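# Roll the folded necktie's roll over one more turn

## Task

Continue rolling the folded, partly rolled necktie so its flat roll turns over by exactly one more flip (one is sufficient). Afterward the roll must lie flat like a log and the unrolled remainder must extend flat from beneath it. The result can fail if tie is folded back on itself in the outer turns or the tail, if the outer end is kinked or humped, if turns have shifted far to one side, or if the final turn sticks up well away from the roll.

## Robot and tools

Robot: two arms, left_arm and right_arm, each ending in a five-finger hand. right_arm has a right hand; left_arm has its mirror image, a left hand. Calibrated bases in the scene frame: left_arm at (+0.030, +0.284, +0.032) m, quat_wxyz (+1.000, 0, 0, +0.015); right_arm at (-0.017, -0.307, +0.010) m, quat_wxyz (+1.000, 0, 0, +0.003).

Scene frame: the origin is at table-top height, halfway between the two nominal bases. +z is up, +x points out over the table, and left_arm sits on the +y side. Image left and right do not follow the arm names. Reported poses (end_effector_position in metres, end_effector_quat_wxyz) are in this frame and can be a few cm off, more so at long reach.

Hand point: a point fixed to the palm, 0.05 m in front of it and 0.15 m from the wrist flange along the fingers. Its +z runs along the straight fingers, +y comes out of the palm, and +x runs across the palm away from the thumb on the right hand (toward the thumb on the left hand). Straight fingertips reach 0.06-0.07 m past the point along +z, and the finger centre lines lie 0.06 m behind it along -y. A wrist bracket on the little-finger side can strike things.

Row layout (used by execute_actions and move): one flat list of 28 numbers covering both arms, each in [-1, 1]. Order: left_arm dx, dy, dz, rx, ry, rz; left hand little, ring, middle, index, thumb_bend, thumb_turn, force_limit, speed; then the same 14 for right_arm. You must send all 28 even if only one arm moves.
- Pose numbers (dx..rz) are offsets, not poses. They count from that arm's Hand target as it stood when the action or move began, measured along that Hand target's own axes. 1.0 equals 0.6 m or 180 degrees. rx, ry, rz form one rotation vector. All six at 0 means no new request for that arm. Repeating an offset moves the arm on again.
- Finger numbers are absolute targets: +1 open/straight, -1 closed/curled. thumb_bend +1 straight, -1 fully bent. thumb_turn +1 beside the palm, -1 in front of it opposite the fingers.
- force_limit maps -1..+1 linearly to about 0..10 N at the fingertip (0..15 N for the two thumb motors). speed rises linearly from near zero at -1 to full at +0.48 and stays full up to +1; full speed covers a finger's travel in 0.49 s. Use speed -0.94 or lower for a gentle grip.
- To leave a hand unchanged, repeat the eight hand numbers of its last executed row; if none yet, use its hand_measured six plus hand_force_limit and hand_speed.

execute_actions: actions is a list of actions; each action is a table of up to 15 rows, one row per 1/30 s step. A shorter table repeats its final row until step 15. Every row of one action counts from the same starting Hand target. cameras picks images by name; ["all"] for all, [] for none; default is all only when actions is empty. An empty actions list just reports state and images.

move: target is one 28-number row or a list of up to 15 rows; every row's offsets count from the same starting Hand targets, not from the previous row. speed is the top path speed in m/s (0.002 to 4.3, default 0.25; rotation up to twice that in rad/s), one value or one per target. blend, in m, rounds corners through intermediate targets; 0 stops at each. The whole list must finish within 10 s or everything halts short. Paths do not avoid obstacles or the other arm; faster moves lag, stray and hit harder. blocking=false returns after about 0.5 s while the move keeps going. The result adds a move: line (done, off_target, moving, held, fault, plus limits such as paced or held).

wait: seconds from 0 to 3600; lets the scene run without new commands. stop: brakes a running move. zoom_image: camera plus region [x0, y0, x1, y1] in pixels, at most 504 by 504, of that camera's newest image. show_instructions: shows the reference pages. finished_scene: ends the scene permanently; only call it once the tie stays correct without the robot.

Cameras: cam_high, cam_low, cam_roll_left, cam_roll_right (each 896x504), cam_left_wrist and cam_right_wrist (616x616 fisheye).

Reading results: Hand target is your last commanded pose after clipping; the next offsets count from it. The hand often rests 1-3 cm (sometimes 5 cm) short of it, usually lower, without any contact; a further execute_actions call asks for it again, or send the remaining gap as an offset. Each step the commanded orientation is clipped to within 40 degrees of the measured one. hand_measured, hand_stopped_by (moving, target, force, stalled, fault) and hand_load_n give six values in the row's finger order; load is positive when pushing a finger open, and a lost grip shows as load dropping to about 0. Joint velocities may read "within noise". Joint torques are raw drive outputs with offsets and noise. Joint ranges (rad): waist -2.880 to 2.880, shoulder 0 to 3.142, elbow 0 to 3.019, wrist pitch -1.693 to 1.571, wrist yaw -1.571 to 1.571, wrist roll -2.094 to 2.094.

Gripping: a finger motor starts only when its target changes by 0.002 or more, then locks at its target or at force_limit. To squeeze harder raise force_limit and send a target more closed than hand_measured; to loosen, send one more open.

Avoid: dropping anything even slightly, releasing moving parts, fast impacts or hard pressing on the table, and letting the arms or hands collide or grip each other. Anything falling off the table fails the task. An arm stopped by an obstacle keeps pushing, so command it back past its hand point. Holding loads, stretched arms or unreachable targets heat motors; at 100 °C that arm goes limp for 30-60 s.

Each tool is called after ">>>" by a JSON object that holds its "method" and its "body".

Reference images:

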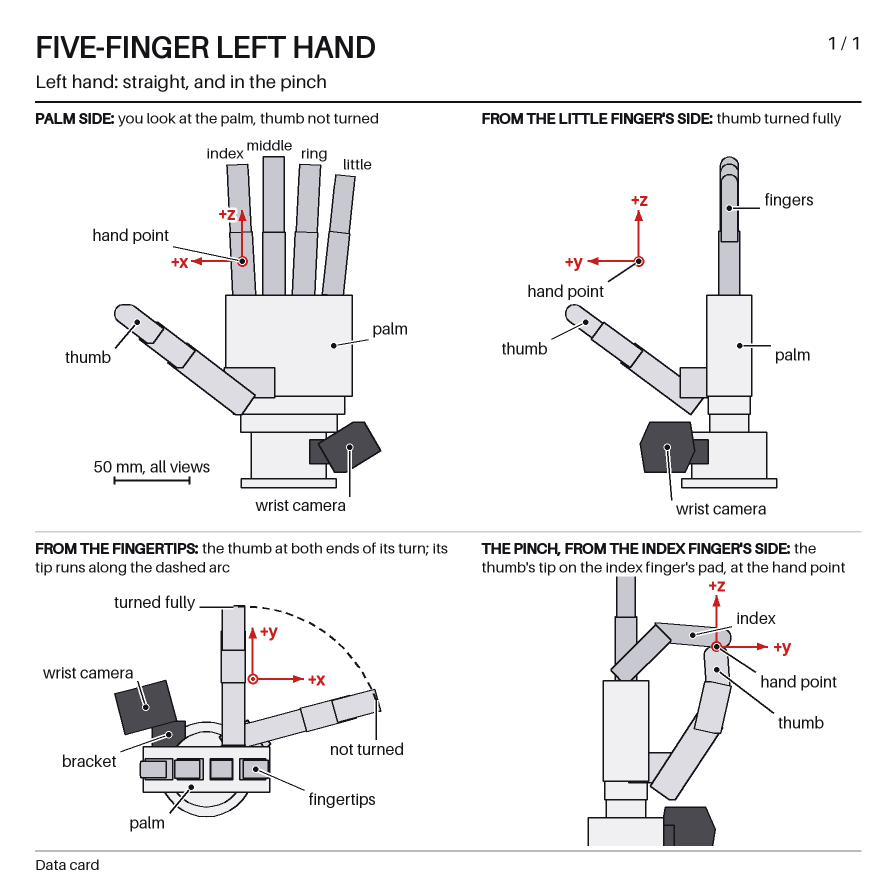

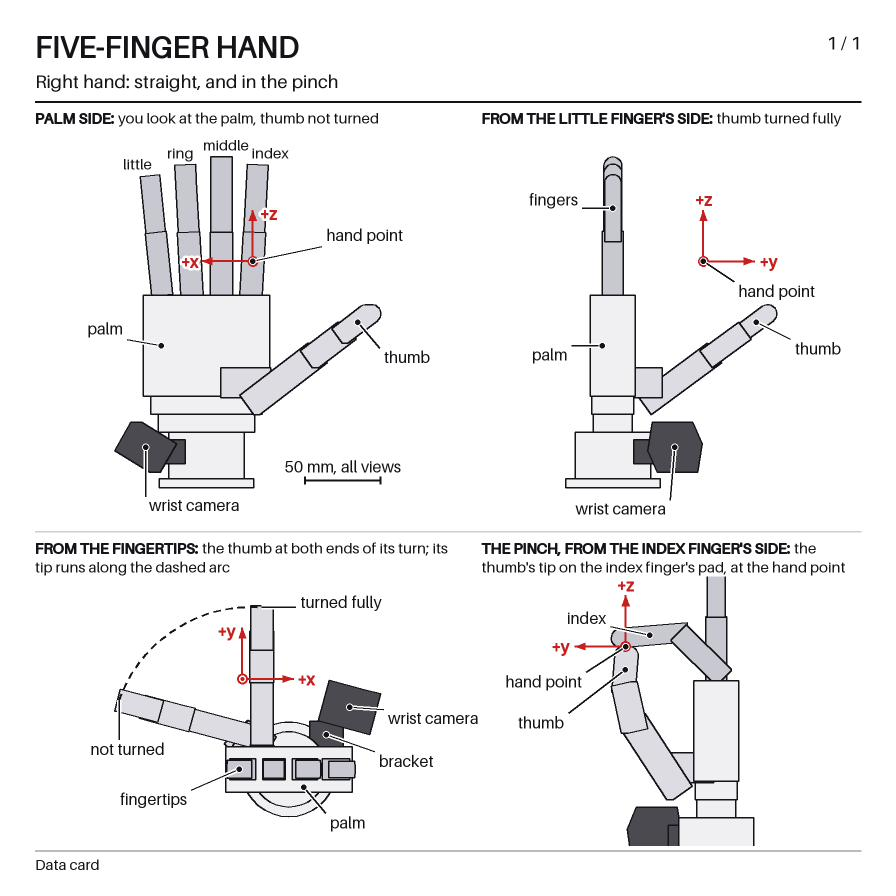

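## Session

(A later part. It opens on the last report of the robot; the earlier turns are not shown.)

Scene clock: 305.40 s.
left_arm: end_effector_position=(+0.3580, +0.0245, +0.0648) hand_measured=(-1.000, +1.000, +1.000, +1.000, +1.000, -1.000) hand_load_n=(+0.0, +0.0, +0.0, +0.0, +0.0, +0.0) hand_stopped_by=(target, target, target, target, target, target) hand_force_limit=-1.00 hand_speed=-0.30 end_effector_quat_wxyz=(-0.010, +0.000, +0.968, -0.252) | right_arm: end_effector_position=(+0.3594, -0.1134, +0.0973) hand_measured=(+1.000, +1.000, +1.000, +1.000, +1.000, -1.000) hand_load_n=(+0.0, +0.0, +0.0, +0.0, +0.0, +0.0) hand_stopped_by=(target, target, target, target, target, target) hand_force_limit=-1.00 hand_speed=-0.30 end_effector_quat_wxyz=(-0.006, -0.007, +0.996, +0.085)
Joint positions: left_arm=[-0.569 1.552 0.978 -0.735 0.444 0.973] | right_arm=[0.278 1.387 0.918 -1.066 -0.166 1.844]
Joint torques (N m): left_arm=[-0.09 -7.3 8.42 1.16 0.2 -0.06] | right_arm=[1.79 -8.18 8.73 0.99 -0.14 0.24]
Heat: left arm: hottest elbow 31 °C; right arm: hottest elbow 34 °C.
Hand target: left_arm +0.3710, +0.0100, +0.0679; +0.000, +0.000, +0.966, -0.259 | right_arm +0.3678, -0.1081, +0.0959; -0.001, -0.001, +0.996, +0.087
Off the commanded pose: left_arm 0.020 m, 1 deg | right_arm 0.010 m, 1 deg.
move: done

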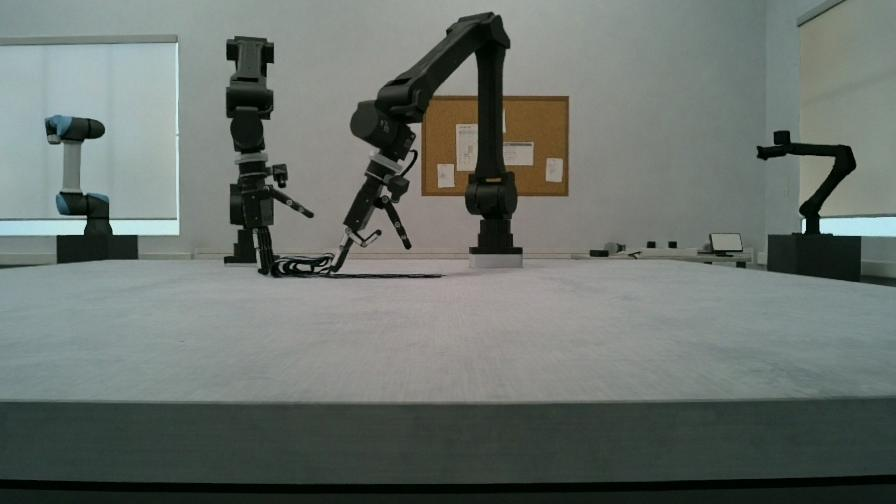

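>>> {"method": "move", "body": {"target": [0, 0, 0, 0, 0, 0, -1, 1, 1, 1, 1, -1, -1, -0.3, 0, 0.0289, -0.001, 0, 0, 0, 1, 1, 1, 1, 1, -1, -1, -0.3], "speed": 0.05, "cameras": ["cam_roll_left"]}}

>>> {"method": "zoom_image", "body": {"camera": "cam_roll_left", "region": [220, 180, 360, 290]}}

Scene clock: 306.90 s.
left_arm: end_effector_position=(+0.3580, +0.0245, +0.0648) hand_measured=(-1.000, +1.000, +1.000, +1.000, +1.000, -1.000) hand_load_n=(+0.0, +0.0, -0.5, +0.0, +0.0, +0.0) hand_stopped_by=(target, target, target, target, target, target) hand_force_limit=-1.00 hand_speed=-0.30 end_effector_quat_wxyz=(-0.010, +0.000, +0.968, -0.252) | right_arm: end_effector_position=(+0.3532, -0.0989, +0.0950) hand_measured=(+1.000, +1.000, +1.000, +1.000, +1.000, -1.000) hand_load_n=(+0.0, +0.0, +0.0, +0.0, +0.0, +0.0) hand_stopped_by=(target, target, target, target, target, target) hand_force_limit=-1.00 hand_speed=-0.30 end_effector_quat_wxyz=(-0.011, -0.006, +0.996, +0.083)
Joint positions: left_arm=[-0.569 1.552 0.978 -0.735 0.444 0.973] | right_arm=[0.321 1.392 0.918 -1.066 -0.165 1.889]
Joint torques (N m): left_arm=[-0.09 -7.3 8.43 1.16 0.19 -0.07] | right_arm=[1.73 -8.06 10.04 0.87 -0.11 0.24]
Heat: left arm: hottest elbow 31 °C; right arm: hottest elbow 34 °C.
Hand target: left_arm +0.3710, +0.0100, +0.0679; +0.000, +0.000, +0.966, -0.259 | right_arm +0.3678, -0.0911, +0.0995; -0.001, -0.001, +0.996, +0.087
Off the commanded pose: left_arm 0.020 m, 1 deg | right_arm 0.017 m, 1 deg.
move: off_target (right_arm)

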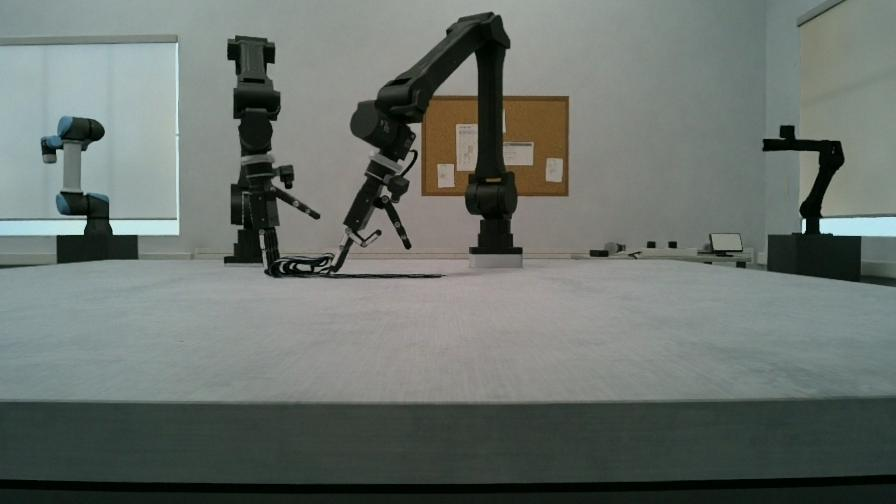

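Scaled by 3.600 from the camera's image (finer frame: 1280x720).

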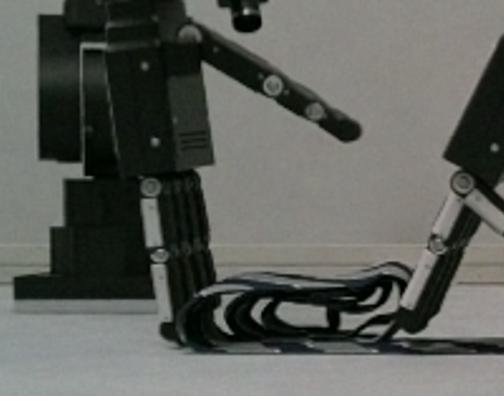

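>>> {"method": "move", "body": {"target": [0, 0, 0, 0, 0, 0, -1, 1, 1, 1, 1, -1, -1, -0.3, 0, 0.026, -0.001, 0, 0, 0, 1, 1, 1, 1, 1, -1, -1, -0.3], "speed": 0.05, "cameras": ["cam_roll_left", "cam_high"]}}

>>> {"method": "zoom_image", "body": {"camera": "cam_roll_left", "region": [250, 220, 350, 290]}}

>>> {"method": "zoom_image", "body": {"camera": "cam_high", "region": [260, 220, 400, 360]}}

Scene clock: 308.20 s.
left_arm: end_effector_position=(+0.3581, +0.0247, +0.0648) hand_measured=(-1.000, +1.000, +1.000, +1.000, +1.000, -1.000) hand_load_n=(+0.0, +0.0, +0.0, +0.0, +0.0, +0.0) hand_stopped_by=(target, target, target, target, target, target) hand_force_limit=-1.00 hand_speed=-0.30 end_effector_quat_wxyz=(-0.010, +0.000, +0.968, -0.252) | right_arm: end_effector_position=(+0.3509, -0.0859, +0.0947) hand_measured=(+1.000, +1.000, +1.000, +1.000, +1.000, -1.000) hand_load_n=(+0.0, +0.0, +0.0, +0.0, +0.0, +0.0) hand_stopped_by=(target, target, target, target, target, target) hand_force_limit=-1.00 hand_speed=-0.30 end_effector_quat_wxyz=(-0.014, -0.001, +0.997, +0.081)
Joint positions: left_arm=[-0.569 1.552 0.978 -0.735 0.442 0.973] | right_arm=[0.359 1.398 0.925 -1.066 -0.162 1.936]
Joint torques (N m): left_arm=[-0.15 -7.36 8.42 1.14 0.21 -0.07] | right_arm=[1.79 -8.06 10.81 0.72 -0.13 0.23]
Heat: left arm: hottest elbow 31 °C; right arm: hottest elbow 34 °C.
Hand target: left_arm +0.3710, +0.0100, +0.0679; +0.000, +0.000, +0.966, -0.259 | right_arm +0.3678, -0.0758, +0.1028; -0.001, -0.001, +0.996, +0.087
Off the commanded pose: left_arm 0.020 m, 1 deg | right_arm 0.021 m, 2 deg.
move: off_target (right_arm)
Images, in order (width x height): cam_high 896x504, cam_roll_left 896x504.

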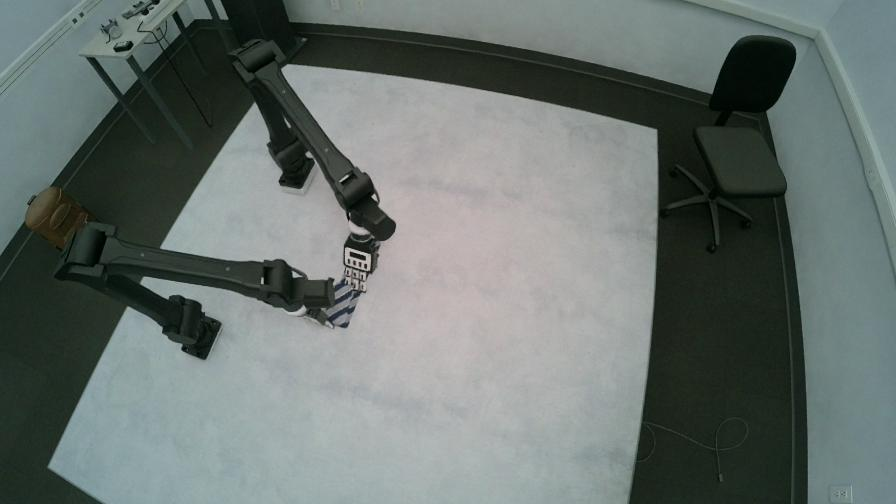

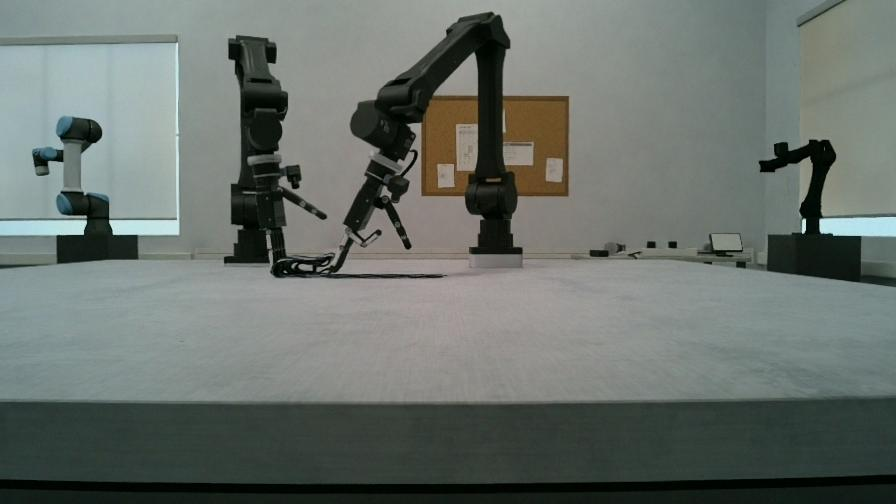

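Scaled by 5.040 from the camera's image (finer frame: 1280x720).

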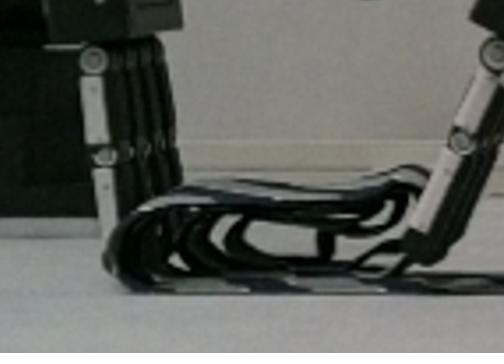

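Scaled by 3.600 from the camera's image (finer frame: 1280x720).

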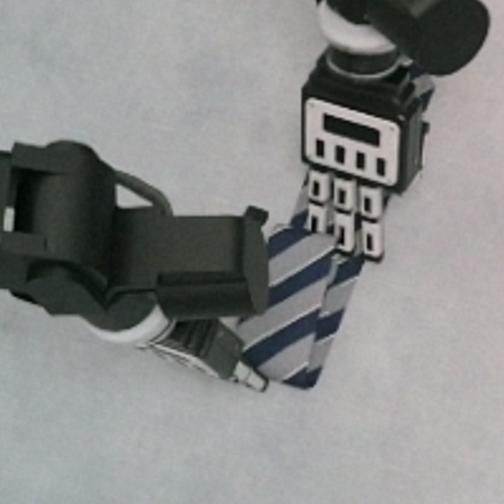

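>>> {"method": "move", "body": {"target": [0, 0, 0, 0, 0, 0, -1, 1, 1, 1, 1, -1, -1, -0.3, -0.01, 0.0246, 0.0043, 0, 0, 0, 1, 1, 1, 1, 1, -1, -1, -0.3], "speed": 0.05, "cameras": ["cam_roll_left", "cam_low"]}}

>>> {"method": "zoom_image", "body": {"camera": "cam_roll_left", "region": [250, 220, 350, 290]}}

>>> {"method": "zoom_image", "body": {"camera": "cam_low", "region": [315, 180, 405, 270]}}

Scene clock: 309.90 s.
left_arm: end_effector_position=(+0.3581, +0.0247, +0.0648) hand_measured=(-1.000, +1.000, +1.000, +1.000, +1.000, -1.000) hand_load_n=(+0.0, +0.0, +0.0, -0.5, -0.5, +0.0) hand_stopped_by=(target, target, target, target, target, target) hand_force_limit=-1.00 hand_speed=-0.30 end_effector_quat_wxyz=(-0.010, +0.000, +0.968, -0.252) | right_arm: end_effector_position=(+0.3570, -0.0727, +0.0950) hand_measured=(+1.000, +1.000, +1.000, +1.000, +1.000, -1.000) hand_load_n=(+0.0, +0.0, +0.0, +0.0, +0.0, +0.0) hand_stopped_by=(target, target, target, target, target, target) hand_force_limit=-1.00 hand_speed=-0.30 end_effector_quat_wxyz=(-0.015, +0.001, +0.997, +0.080)
Joint positions: left_arm=[-0.569 1.552 0.978 -0.735 0.442 0.973] | right_arm=[0.387 1.425 0.954 -1.066 -0.16 1.968]
Joint torques (N m): left_arm=[-0.15 -7.3 8.43 1.17 0.22 -0.07] | right_arm=[1.96 -8.59 10.8 0.88 -0.15 0.22]
Heat: left arm: hottest elbow 31 °C; right arm: hottest elbow 34 °C.
Hand target: left_arm +0.3710, +0.0100, +0.0680; +0.000, +0.000, +0.966, -0.259 | right_arm +0.3739, -0.0609, +0.1028; -0.001, -0.001, +0.996, +0.087
Off the commanded pose: left_arm 0.020 m, 1 deg | right_arm 0.022 m, 2 deg.
move: off_target (right_arm)
Images, in order (width x height): cam_low 896x504, cam_roll_left 896x504.

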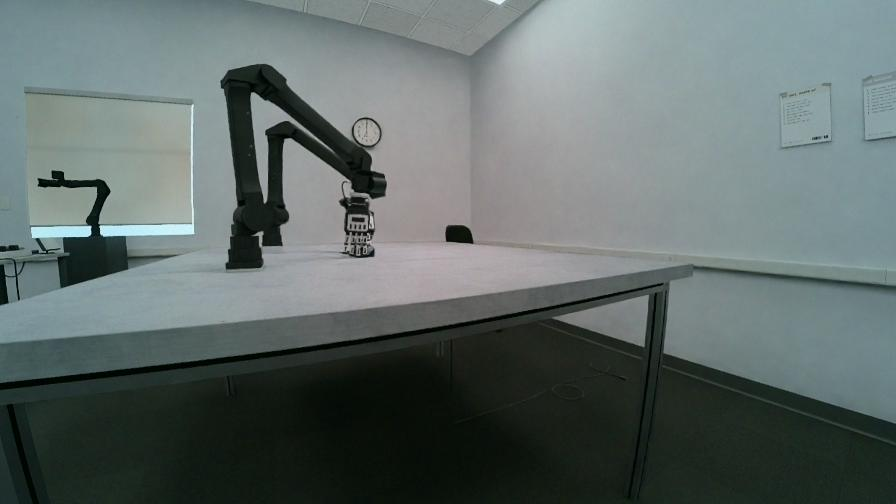

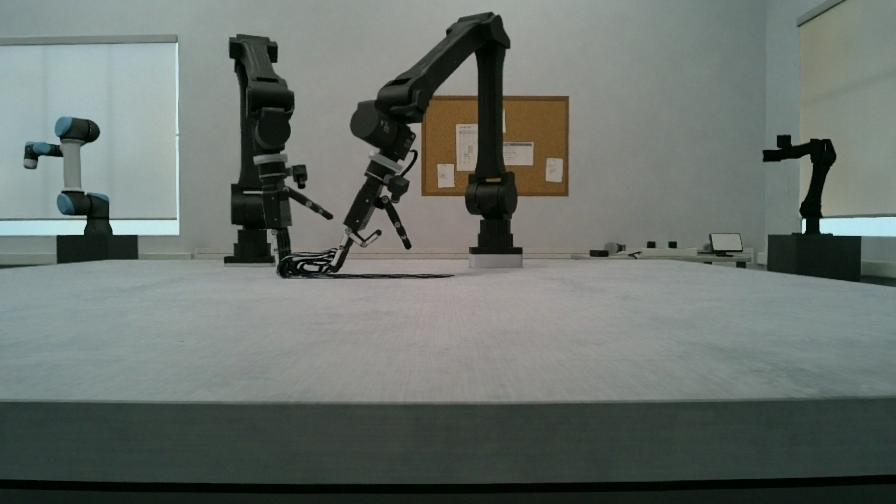

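Scaled by 5.040 from the camera's image (finer frame: 1280x720).

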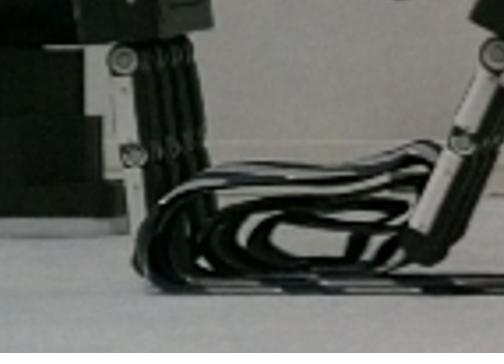

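Scaled by 5.600 from the camera's image (finer frame: 1280x720).

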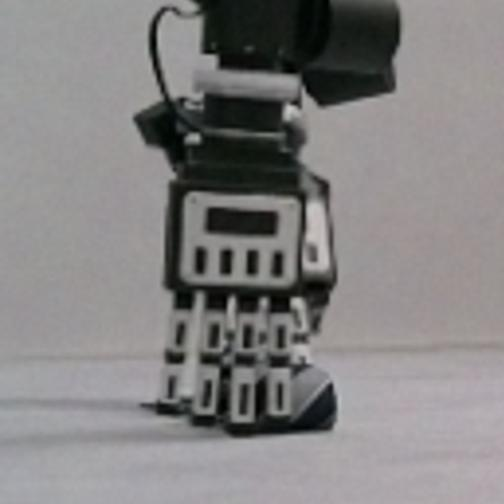

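>>> {"method": "move", "body": {"target": [[0, 0, 0, 0, 0, 0, -1, 1, 1, 1, 1, -1, -1, -0.3, 0, -0.0328, -0.0058, 0, 0, 0, 1, 1, 1, 1, 1, -1, -1, -0.3], [0, 0, 0, 0, 0, 0, -1, 1, 1, 1, 1, -1, -1, -0.3, -0.0417, -0.0328, -0.0058, 0, 0, 0, 1, 1, 1, 1, 1, -1, -1, -0.3]], "speed": 0.08, "cameras": ["cam_roll_left", "cam_low", "cam_high"]}}

>>> {"method": "zoom_image", "body": {"camera": "cam_roll_left", "region": [250, 220, 350, 290]}}

>>> {"method": "zoom_image", "body": {"camera": "cam_low", "region": [315, 180, 405, 270]}}

>>> {"method": "zoom_image", "body": {"camera": "cam_high", "region": [260, 220, 400, 360]}}

Scene clock: 312.60 s.
left_arm: end_effector_position=(+0.3581, +0.0247, +0.0648) hand_measured=(-1.000, +1.000, +1.000, +1.000, +1.000, -1.000) hand_load_n=(+0.0, +0.0, +0.0, -0.5, +0.0, +0.0) hand_stopped_by=(target, target, target, target, target, target) hand_force_limit=-1.00 hand_speed=-0.30 end_effector_quat_wxyz=(-0.010, +0.000, +0.968, -0.252) | right_arm: end_effector_position=(+0.3834, -0.0840, +0.0956) hand_measured=(+1.000, +1.000, +1.000, +1.000, +1.000, -1.000) hand_load_n=(+0.0, +0.0, +0.0, +0.0, +0.0, +0.0) hand_stopped_by=(target, target, target, target, target, target) hand_force_limit=-1.00 hand_speed=-0.30 end_effector_quat_wxyz=(-0.010, +0.007, +0.997, +0.081)
Joint positions: left_arm=[-0.569 1.552 0.978 -0.735 0.442 0.973] | right_arm=[0.337 1.47 1.002 -1.066 -0.16 1.93]
Joint torques (N m): left_arm=[-0.09 -7.3 8.43 1.16 0.23 -0.07] | right_arm=[0.21 -9.35 10.74 0.32 -0.29 -0.13]
Heat: left arm: hottest elbow 31 °C; right arm: hottest elbow 34 °C.
Hand target: left_arm +0.3710, +0.0100, +0.0680; +0.000, +0.000, +0.966, -0.259 | right_arm +0.3988, -0.0807, +0.1028; -0.001, -0.001, +0.996, +0.087
Off the commanded pose: left_arm 0.020 m, 1 deg | right_arm 0.017 m, 2 deg.
move: off_target (right_arm)
Images, in order (width x height): cam_high 896x504, cam_low 896x504, cam_roll_left 896x504.

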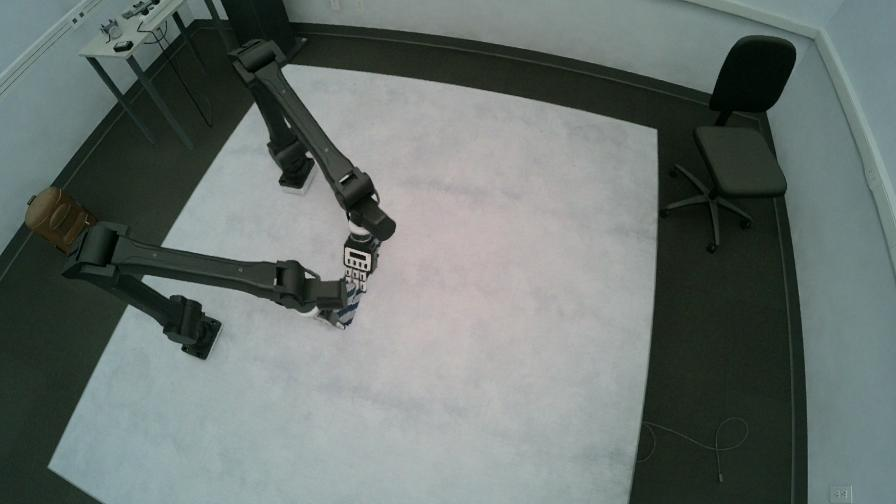

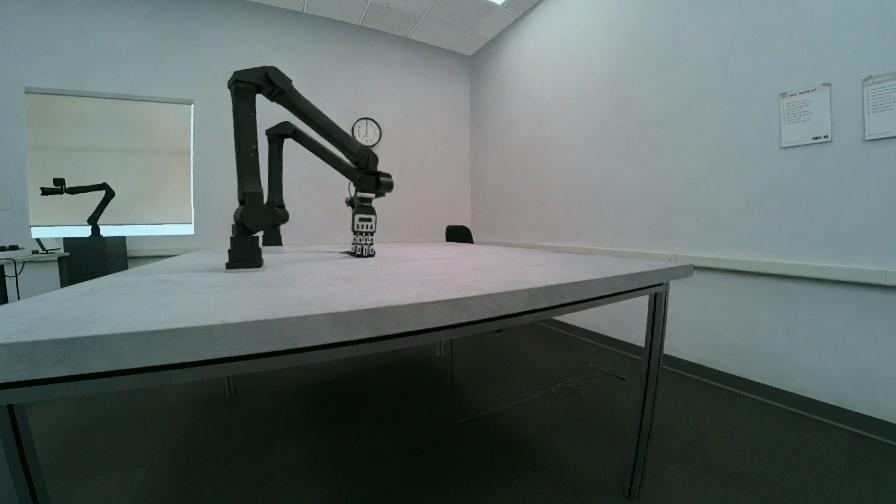

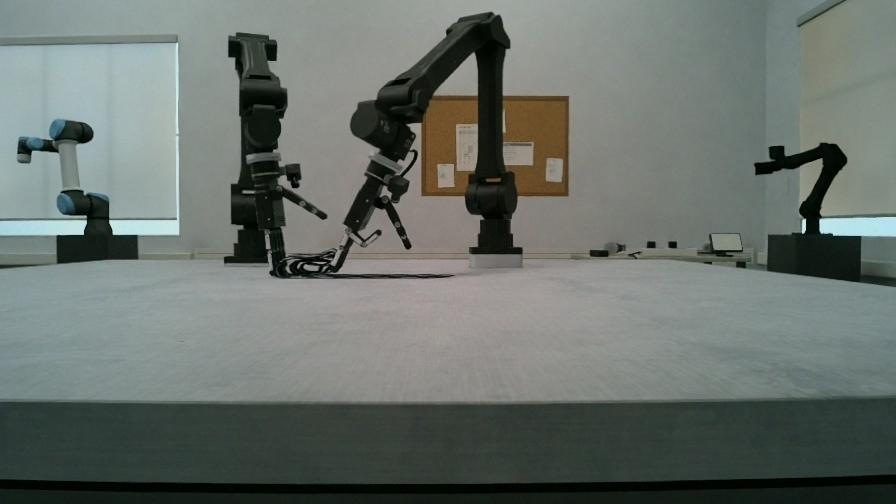

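Scaled by 5.040 from the camera's image (finer frame: 1280x720).

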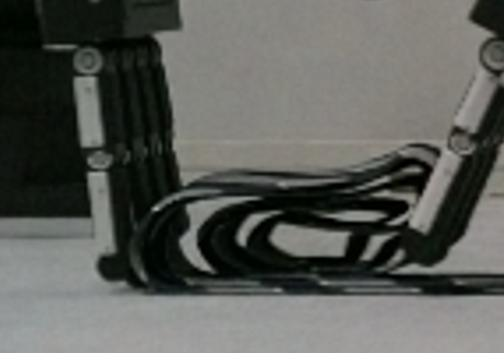

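Scaled by 5.600 from the camera's image (finer frame: 1280x720).

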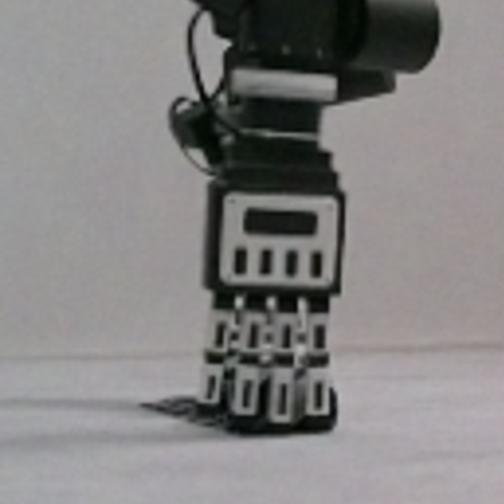

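Scaled by 3.600 from the camera's image (finer frame: 1280x720).

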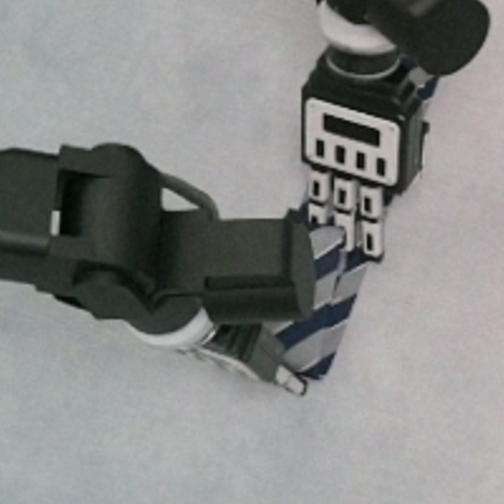

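>>> {"method": "move", "body": {"target": [0, 0, 0, 0, 0, 0, -1, 1, 1, 1, 1, -1, -1, -0.3, 0, 0.046, 0.0081, 0, 0, 0, 1, 1, 1, 1, 1, -1, -1, -0.3], "speed": 0.05, "cameras": ["cam_roll_left", "cam_low", "cam_high"]}}

>>> {"method": "zoom_image", "body": {"camera": "cam_roll_left", "region": [250, 220, 350, 290]}}

>>> {"method": "zoom_image", "body": {"camera": "cam_high", "region": [260, 220, 400, 360]}}

Scene clock: 315.03 s.
left_arm: end_effector_position=(+0.3581, +0.0247, +0.0648) hand_measured=(-1.000, +1.000, +1.000, +1.000, +1.000, -1.000) hand_load_n=(+0.0, +0.0, +0.0, +0.0, +0.0, +0.0) hand_stopped_by=(target, target, target, target, target, target) hand_force_limit=-1.00 hand_speed=-0.30 end_effector_quat_wxyz=(-0.010, +0.000, +0.968, -0.252) | right_arm: end_effector_position=(+0.3830, -0.0635, +0.0964) hand_measured=(+1.000, +1.000, +1.000, +1.000, +1.000, -1.000) hand_load_n=(+0.0, +0.0, +0.0, +0.0, +0.0, +0.0) hand_stopped_by=(target, target, target, target, target, target) hand_force_limit=-1.00 hand_speed=-0.30 end_effector_quat_wxyz=(-0.011, -0.004, +0.997, +0.082)
Joint positions: left_arm=[-0.569 1.552 0.978 -0.735 0.442 0.973] | right_arm=[0.382 1.49 1.026 -1.066 -0.16 1.954]
Joint torques (N m): left_arm=[-0.15 -7.36 8.42 1.14 0.23 -0.07] | right_arm=[1.85 -9.47 10.86 0.62 -0.16 0.22]
Heat: left arm: hottest elbow 31 °C; right arm: hottest elbow 34 °C.
Hand target: left_arm +0.3710, +0.0100, +0.0680; +0.000, +0.000, +0.966, -0.259 | right_arm +0.3988, -0.0527, +0.1029; +0.000, -0.001, +0.996, +0.087
Off the commanded pose: left_arm 0.020 m, 1 deg | right_arm 0.020 m, 1 deg.
move: off_target (right_arm)
Images, in order (width x height): cam_high 896x504, cam_low 896x504, cam_roll_left 896x504.

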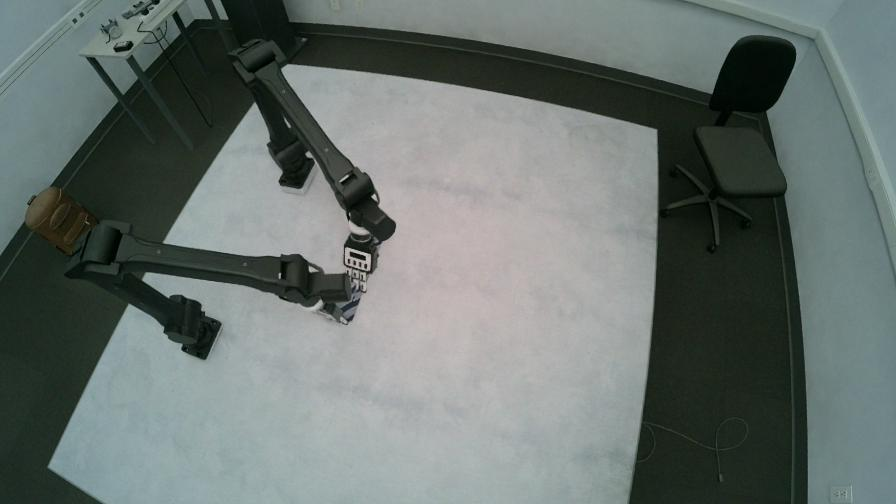

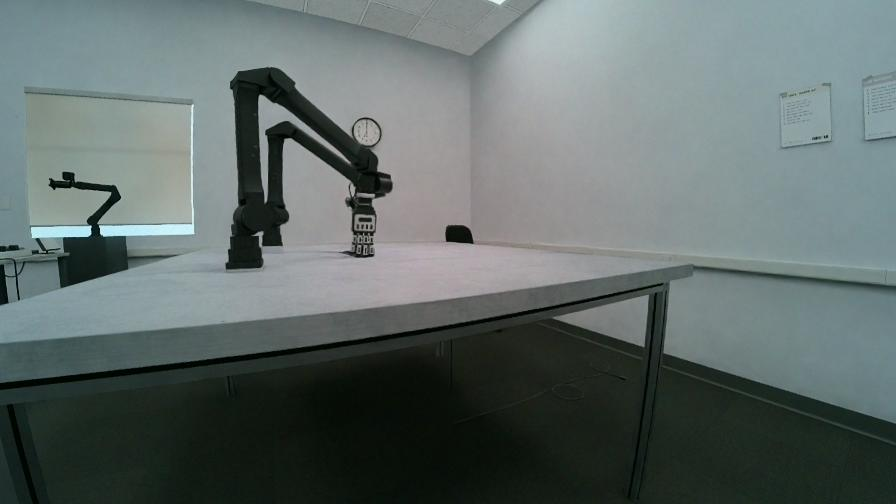

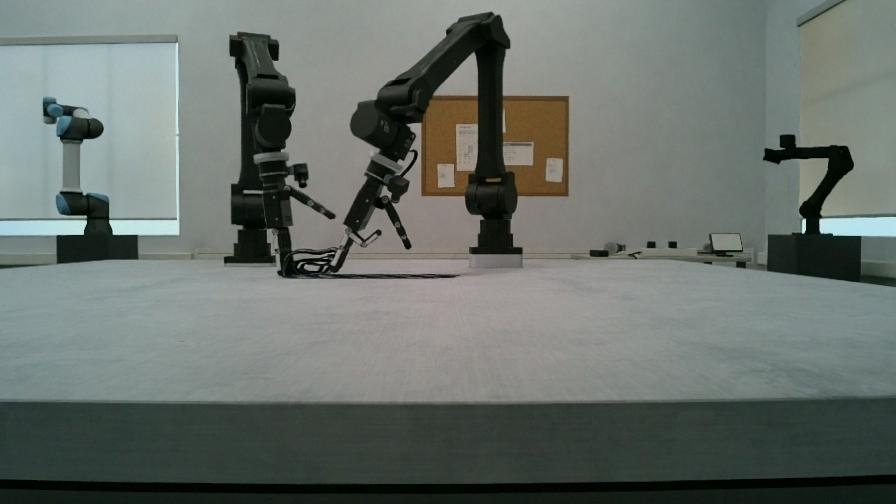

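Scaled by 5.040 from the camera's image (finer frame: 1280x720).

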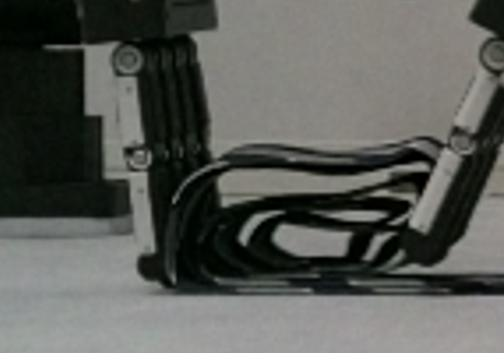

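Scaled by 3.600 from the camera's image (finer frame: 1280x720).

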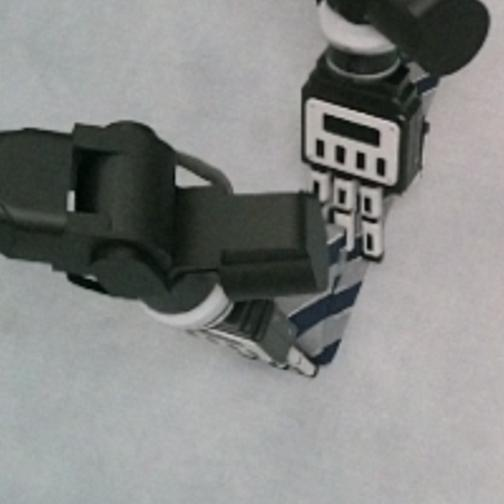

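>>> {"method": "move", "body": {"target": [[0, 0, 0, 0, 0, 0, -1, 1, 1, 1, 1, -1, -1, -0.3, 0, -0.0657, -0.0116, 0, 0, 0, 1, 1, 1, 1, 1, -1, -1, -0.3], [0, 0, 0, 0, 0, 0, -1, 1, 1, 1, 1, -1, -1, -0.3, 0.0833, -0.0608, -0.2308, 0, 0, 0, -1, -1, -1, -1, 1, -1, -0.4, 0], [0, 0, 0, 0, 0, 0, -1, 1, 1, 1, 1, -1, -1, -0.3, 0.1397, -0.0087, -0.098, -0.0088, 0.0962, -0.4913, -1, -1, -1, -1, 1, -1, -0.4, 0]], "speed": [0.06, 0.2, 0.15], "cameras": ["cam_roll_left", "cam_low", "cam_high"]}}

>>> {"method": "zoom_image", "body": {"camera": "cam_roll_left", "region": [230, 160, 370, 290]}}

>>> {"method": "zoom_image", "body": {"camera": "cam_low", "region": [315, 180, 405, 270]}}

>>> {"method": "zoom_image", "body": {"camera": "cam_high", "region": [260, 220, 400, 360]}}

Scene clock: 326.77 s.
left_arm: end_effector_position=(+0.3581, +0.0247, +0.0648) hand_measured=(-1.000, +1.000, +1.000, +1.000, +1.000, -1.000) hand_load_n=(+0.0, +0.0, +0.0, +0.0, +0.0, +0.0) hand_stopped_by=(target, target, target, target, target, target) hand_force_limit=-1.00 hand_speed=-0.30 end_effector_quat_wxyz=(-0.010, +0.000, +0.968, -0.252) | right_arm: end_effector_position=(+0.3088, -0.0741, +0.1548) hand_measured=(-1.000, -1.000, -1.000, -1.000, +1.000, -1.000) hand_load_n=(+0.0, +0.0, +0.0, +0.0, +0.0, +0.0) hand_stopped_by=(target, target, target, target, target, target) hand_force_limit=-0.40 hand_speed=0.00 end_effector_quat_wxyz=(+0.075, +0.693, -0.713, -0.073)
Joint positions: left_arm=[-0.569 1.552 0.978 -0.735 0.442 0.973] | right_arm=[0.437 1.642 1.354 -1.472 -0.09 0.462]
Joint torques (N m): left_arm=[-0.15 -7.3 8.43 1.16 0.23 -0.07] | right_arm=[1.79 -12.04 11.15 -0.69 0 -0.13]
Heat: left arm: hottest elbow 32 °C; right arm: hottest elbow 34 °C.
Hand target: left_arm +0.3710, +0.0100, +0.0680; +0.000, +0.000, +0.966, -0.259 | right_arm +0.3151, -0.0682, +0.1600; +0.075, +0.704, -0.702, -0.074
Off the commanded pose: left_arm 0.020 m, 1 deg | right_arm 0.010 m, 2 deg.
move: done; target 2's new numbers were sent with right_arm's hand 0.016 m and 1 deg from that target
Images, in order (width x height): cam_high 896x504, cam_low 896x504, cam_roll_left 896x504.

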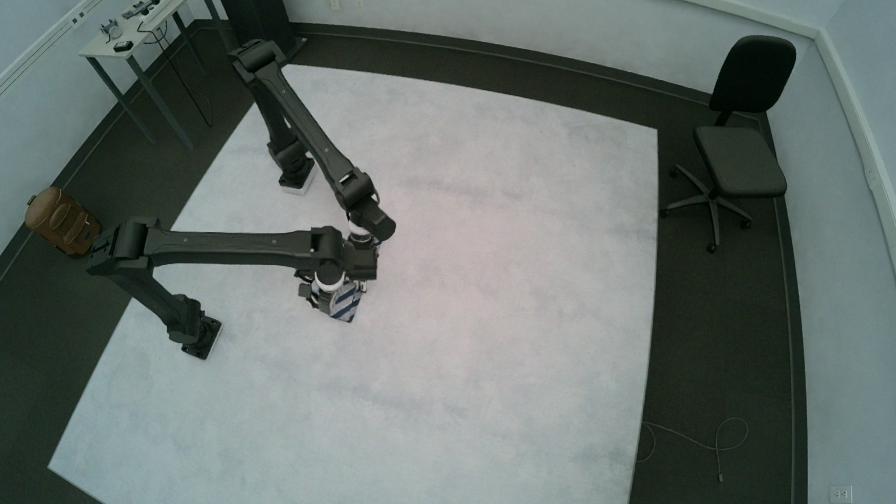

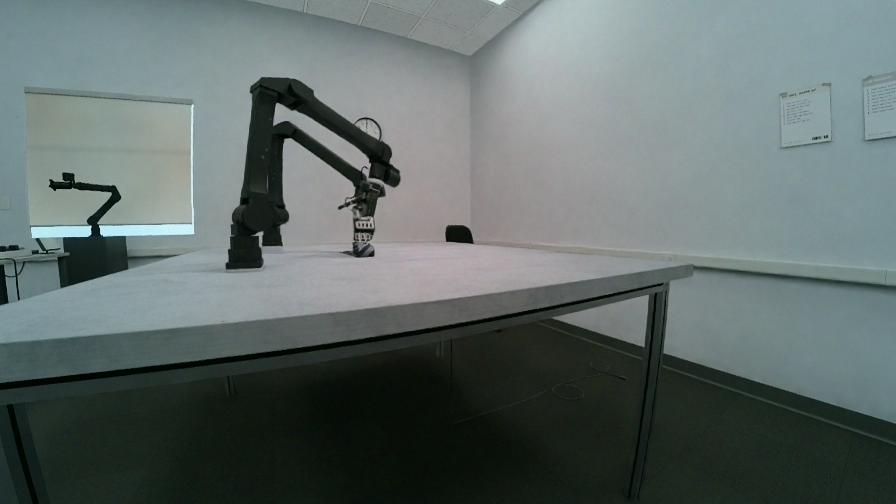

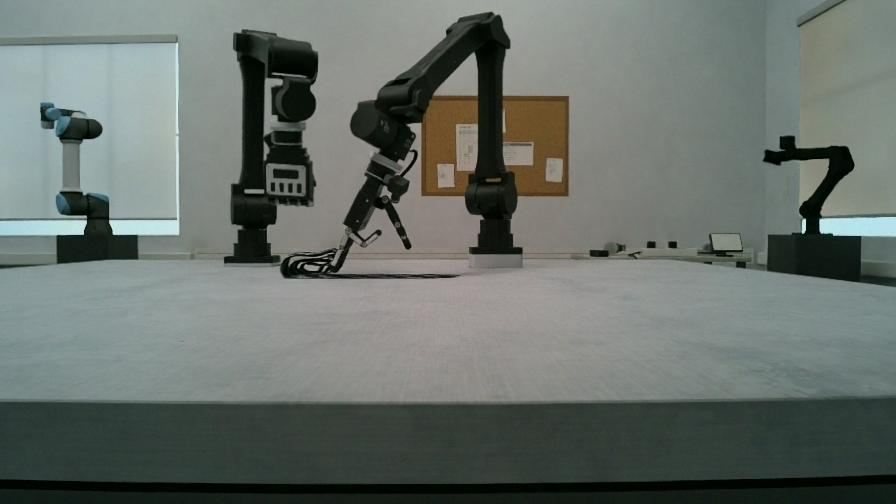

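Scaled by 3.600 from the camera's image (finer frame: 1280x720).

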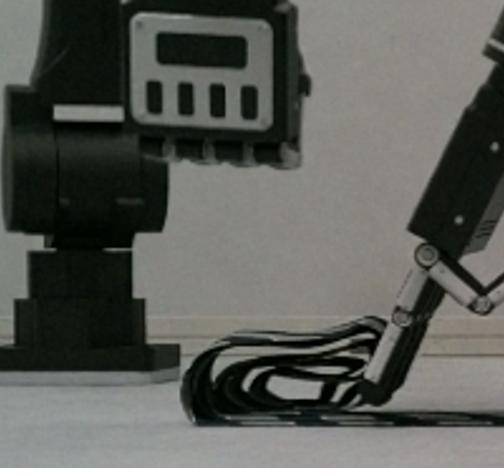

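Scaled by 5.600 from the camera's image (finer frame: 1280x720).

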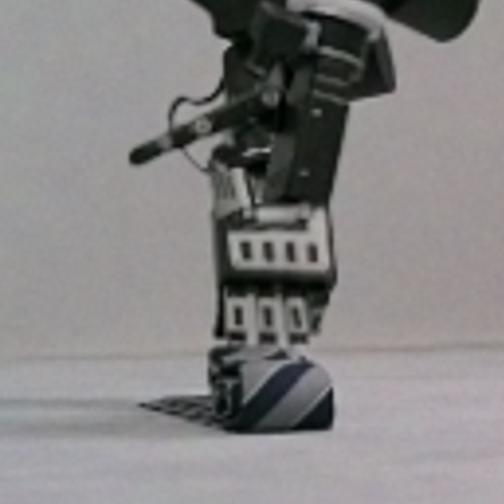

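Scaled by 3.600 from the camera's image (finer frame: 1280x720).

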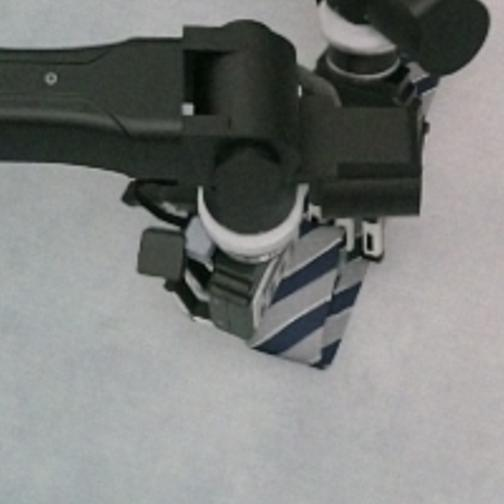

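>>> {"method": "move", "body": {"target": [0, 0, 0, 0, 0, 0, -1, 1, 1, 1, 1, -1, -1, -0.3, -0.05, -0.0337, 0.078, 0, 0, 0, -1, -1, -1, -1, 1, -1, -0.4, 0], "speed": 0.1, "cameras": ["cam_roll_left", "cam_low"]}}

>>> {"method": "zoom_image", "body": {"camera": "cam_roll_left", "region": [230, 160, 370, 290]}}

>>> {"method": "zoom_image", "body": {"camera": "cam_low", "region": [315, 180, 405, 270]}}

Scene clock: 328.73 s.
left_arm: end_effector_position=(+0.3581, +0.0247, +0.0648) hand_measured=(-1.000, +1.000, +1.000, +1.000, +1.000, -1.000) hand_load_n=(+0.0, +0.0, +0.0, +0.0, +0.0, +0.0) hand_stopped_by=(target, target, target, target, target, target) hand_force_limit=-1.00 hand_speed=-0.30 end_effector_quat_wxyz=(-0.010, +0.000, +0.968, -0.252) | right_arm: end_effector_position=(+0.3122, -0.0578, +0.1254) hand_measured=(-1.000, -1.000, -1.000, -1.000, +1.000, -1.000) hand_load_n=(+0.0, +0.0, +0.0, +0.5, +0.0, +0.5) hand_stopped_by=(target, target, target, target, target, target) hand_force_limit=-0.40 hand_speed=0.00 end_effector_quat_wxyz=(+0.083, +0.704, -0.701, -0.074)
Joint positions: left_arm=[-0.569 1.552 0.978 -0.735 0.442 0.973] | right_arm=[0.469 1.708 1.354 -1.422 -0.09 0.462]
Joint torques (N m): left_arm=[-0.15 -7.36 8.4 1.17 0.22 -0.07] | right_arm=[0.79 -14.74 7.82 -0.35 -0.14 0.05]
Heat: left arm: hottest elbow 32 °C; right arm: hottest elbow 34 °C.
Hand target: left_arm +0.3710, +0.0100, +0.0680; +0.000, +0.000, +0.966, -0.259 | right_arm +0.3103, -0.0593, +0.1280; +0.085, +0.705, -0.700, -0.077 (not the last commanded pose)
Off the commanded pose: left_arm 0.020 m, 1 deg | right_arm 0.028 m, 1 deg.
move: held (right_arm; a check stopped the path); limits=held
pose unreachable (right arm): on one or more control steps of this call, first in action 0 (counted from 0), this arm could not follow its commanded pose, so it was not sent that pose on those steps. It may still have moved: this result reports where it is.
cause: moving toward the commanded pose would bring a part of the arm too close to another arm (a part of this arm just beyond joint 4 (wrist pitch) and a part of the left arm just beyond its joint 4 (wrist pitch), along the way the arms are being sent, or toward where that arm still pushes).
Images, in order (width x height): cam_low 896x504, cam_roll_left 896x504.

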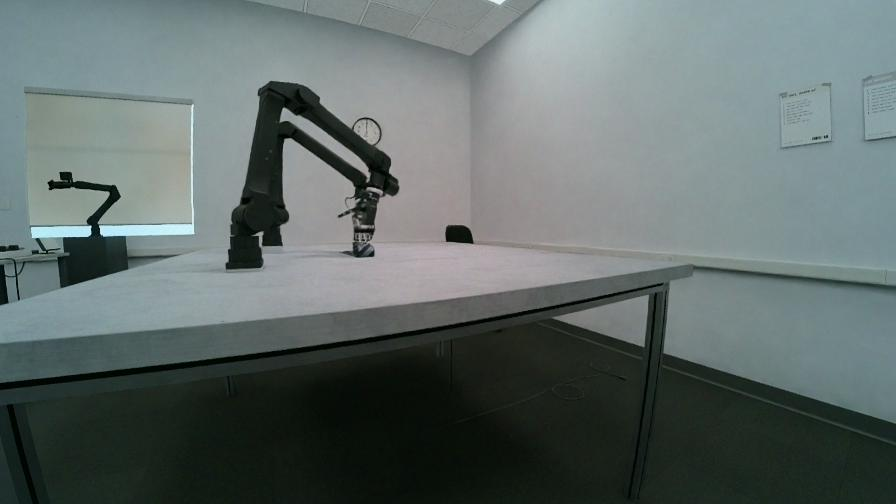

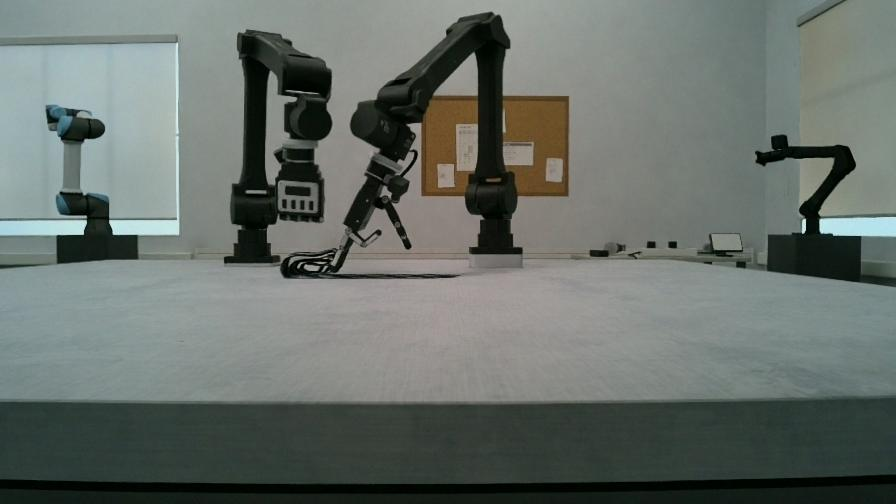

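Scaled by 3.600 from the camera's image (finer frame: 1280x720).

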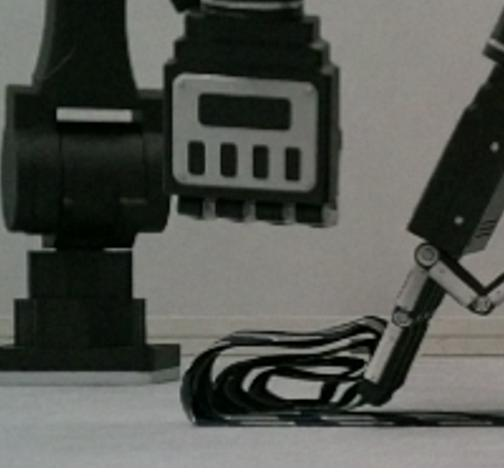

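Scaled by 5.600 from the camera's image (finer frame: 1280x720).

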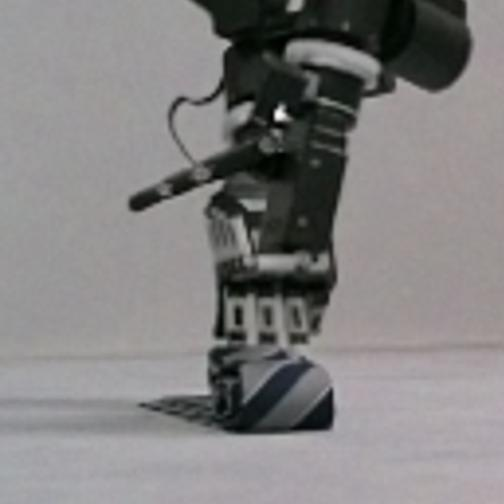

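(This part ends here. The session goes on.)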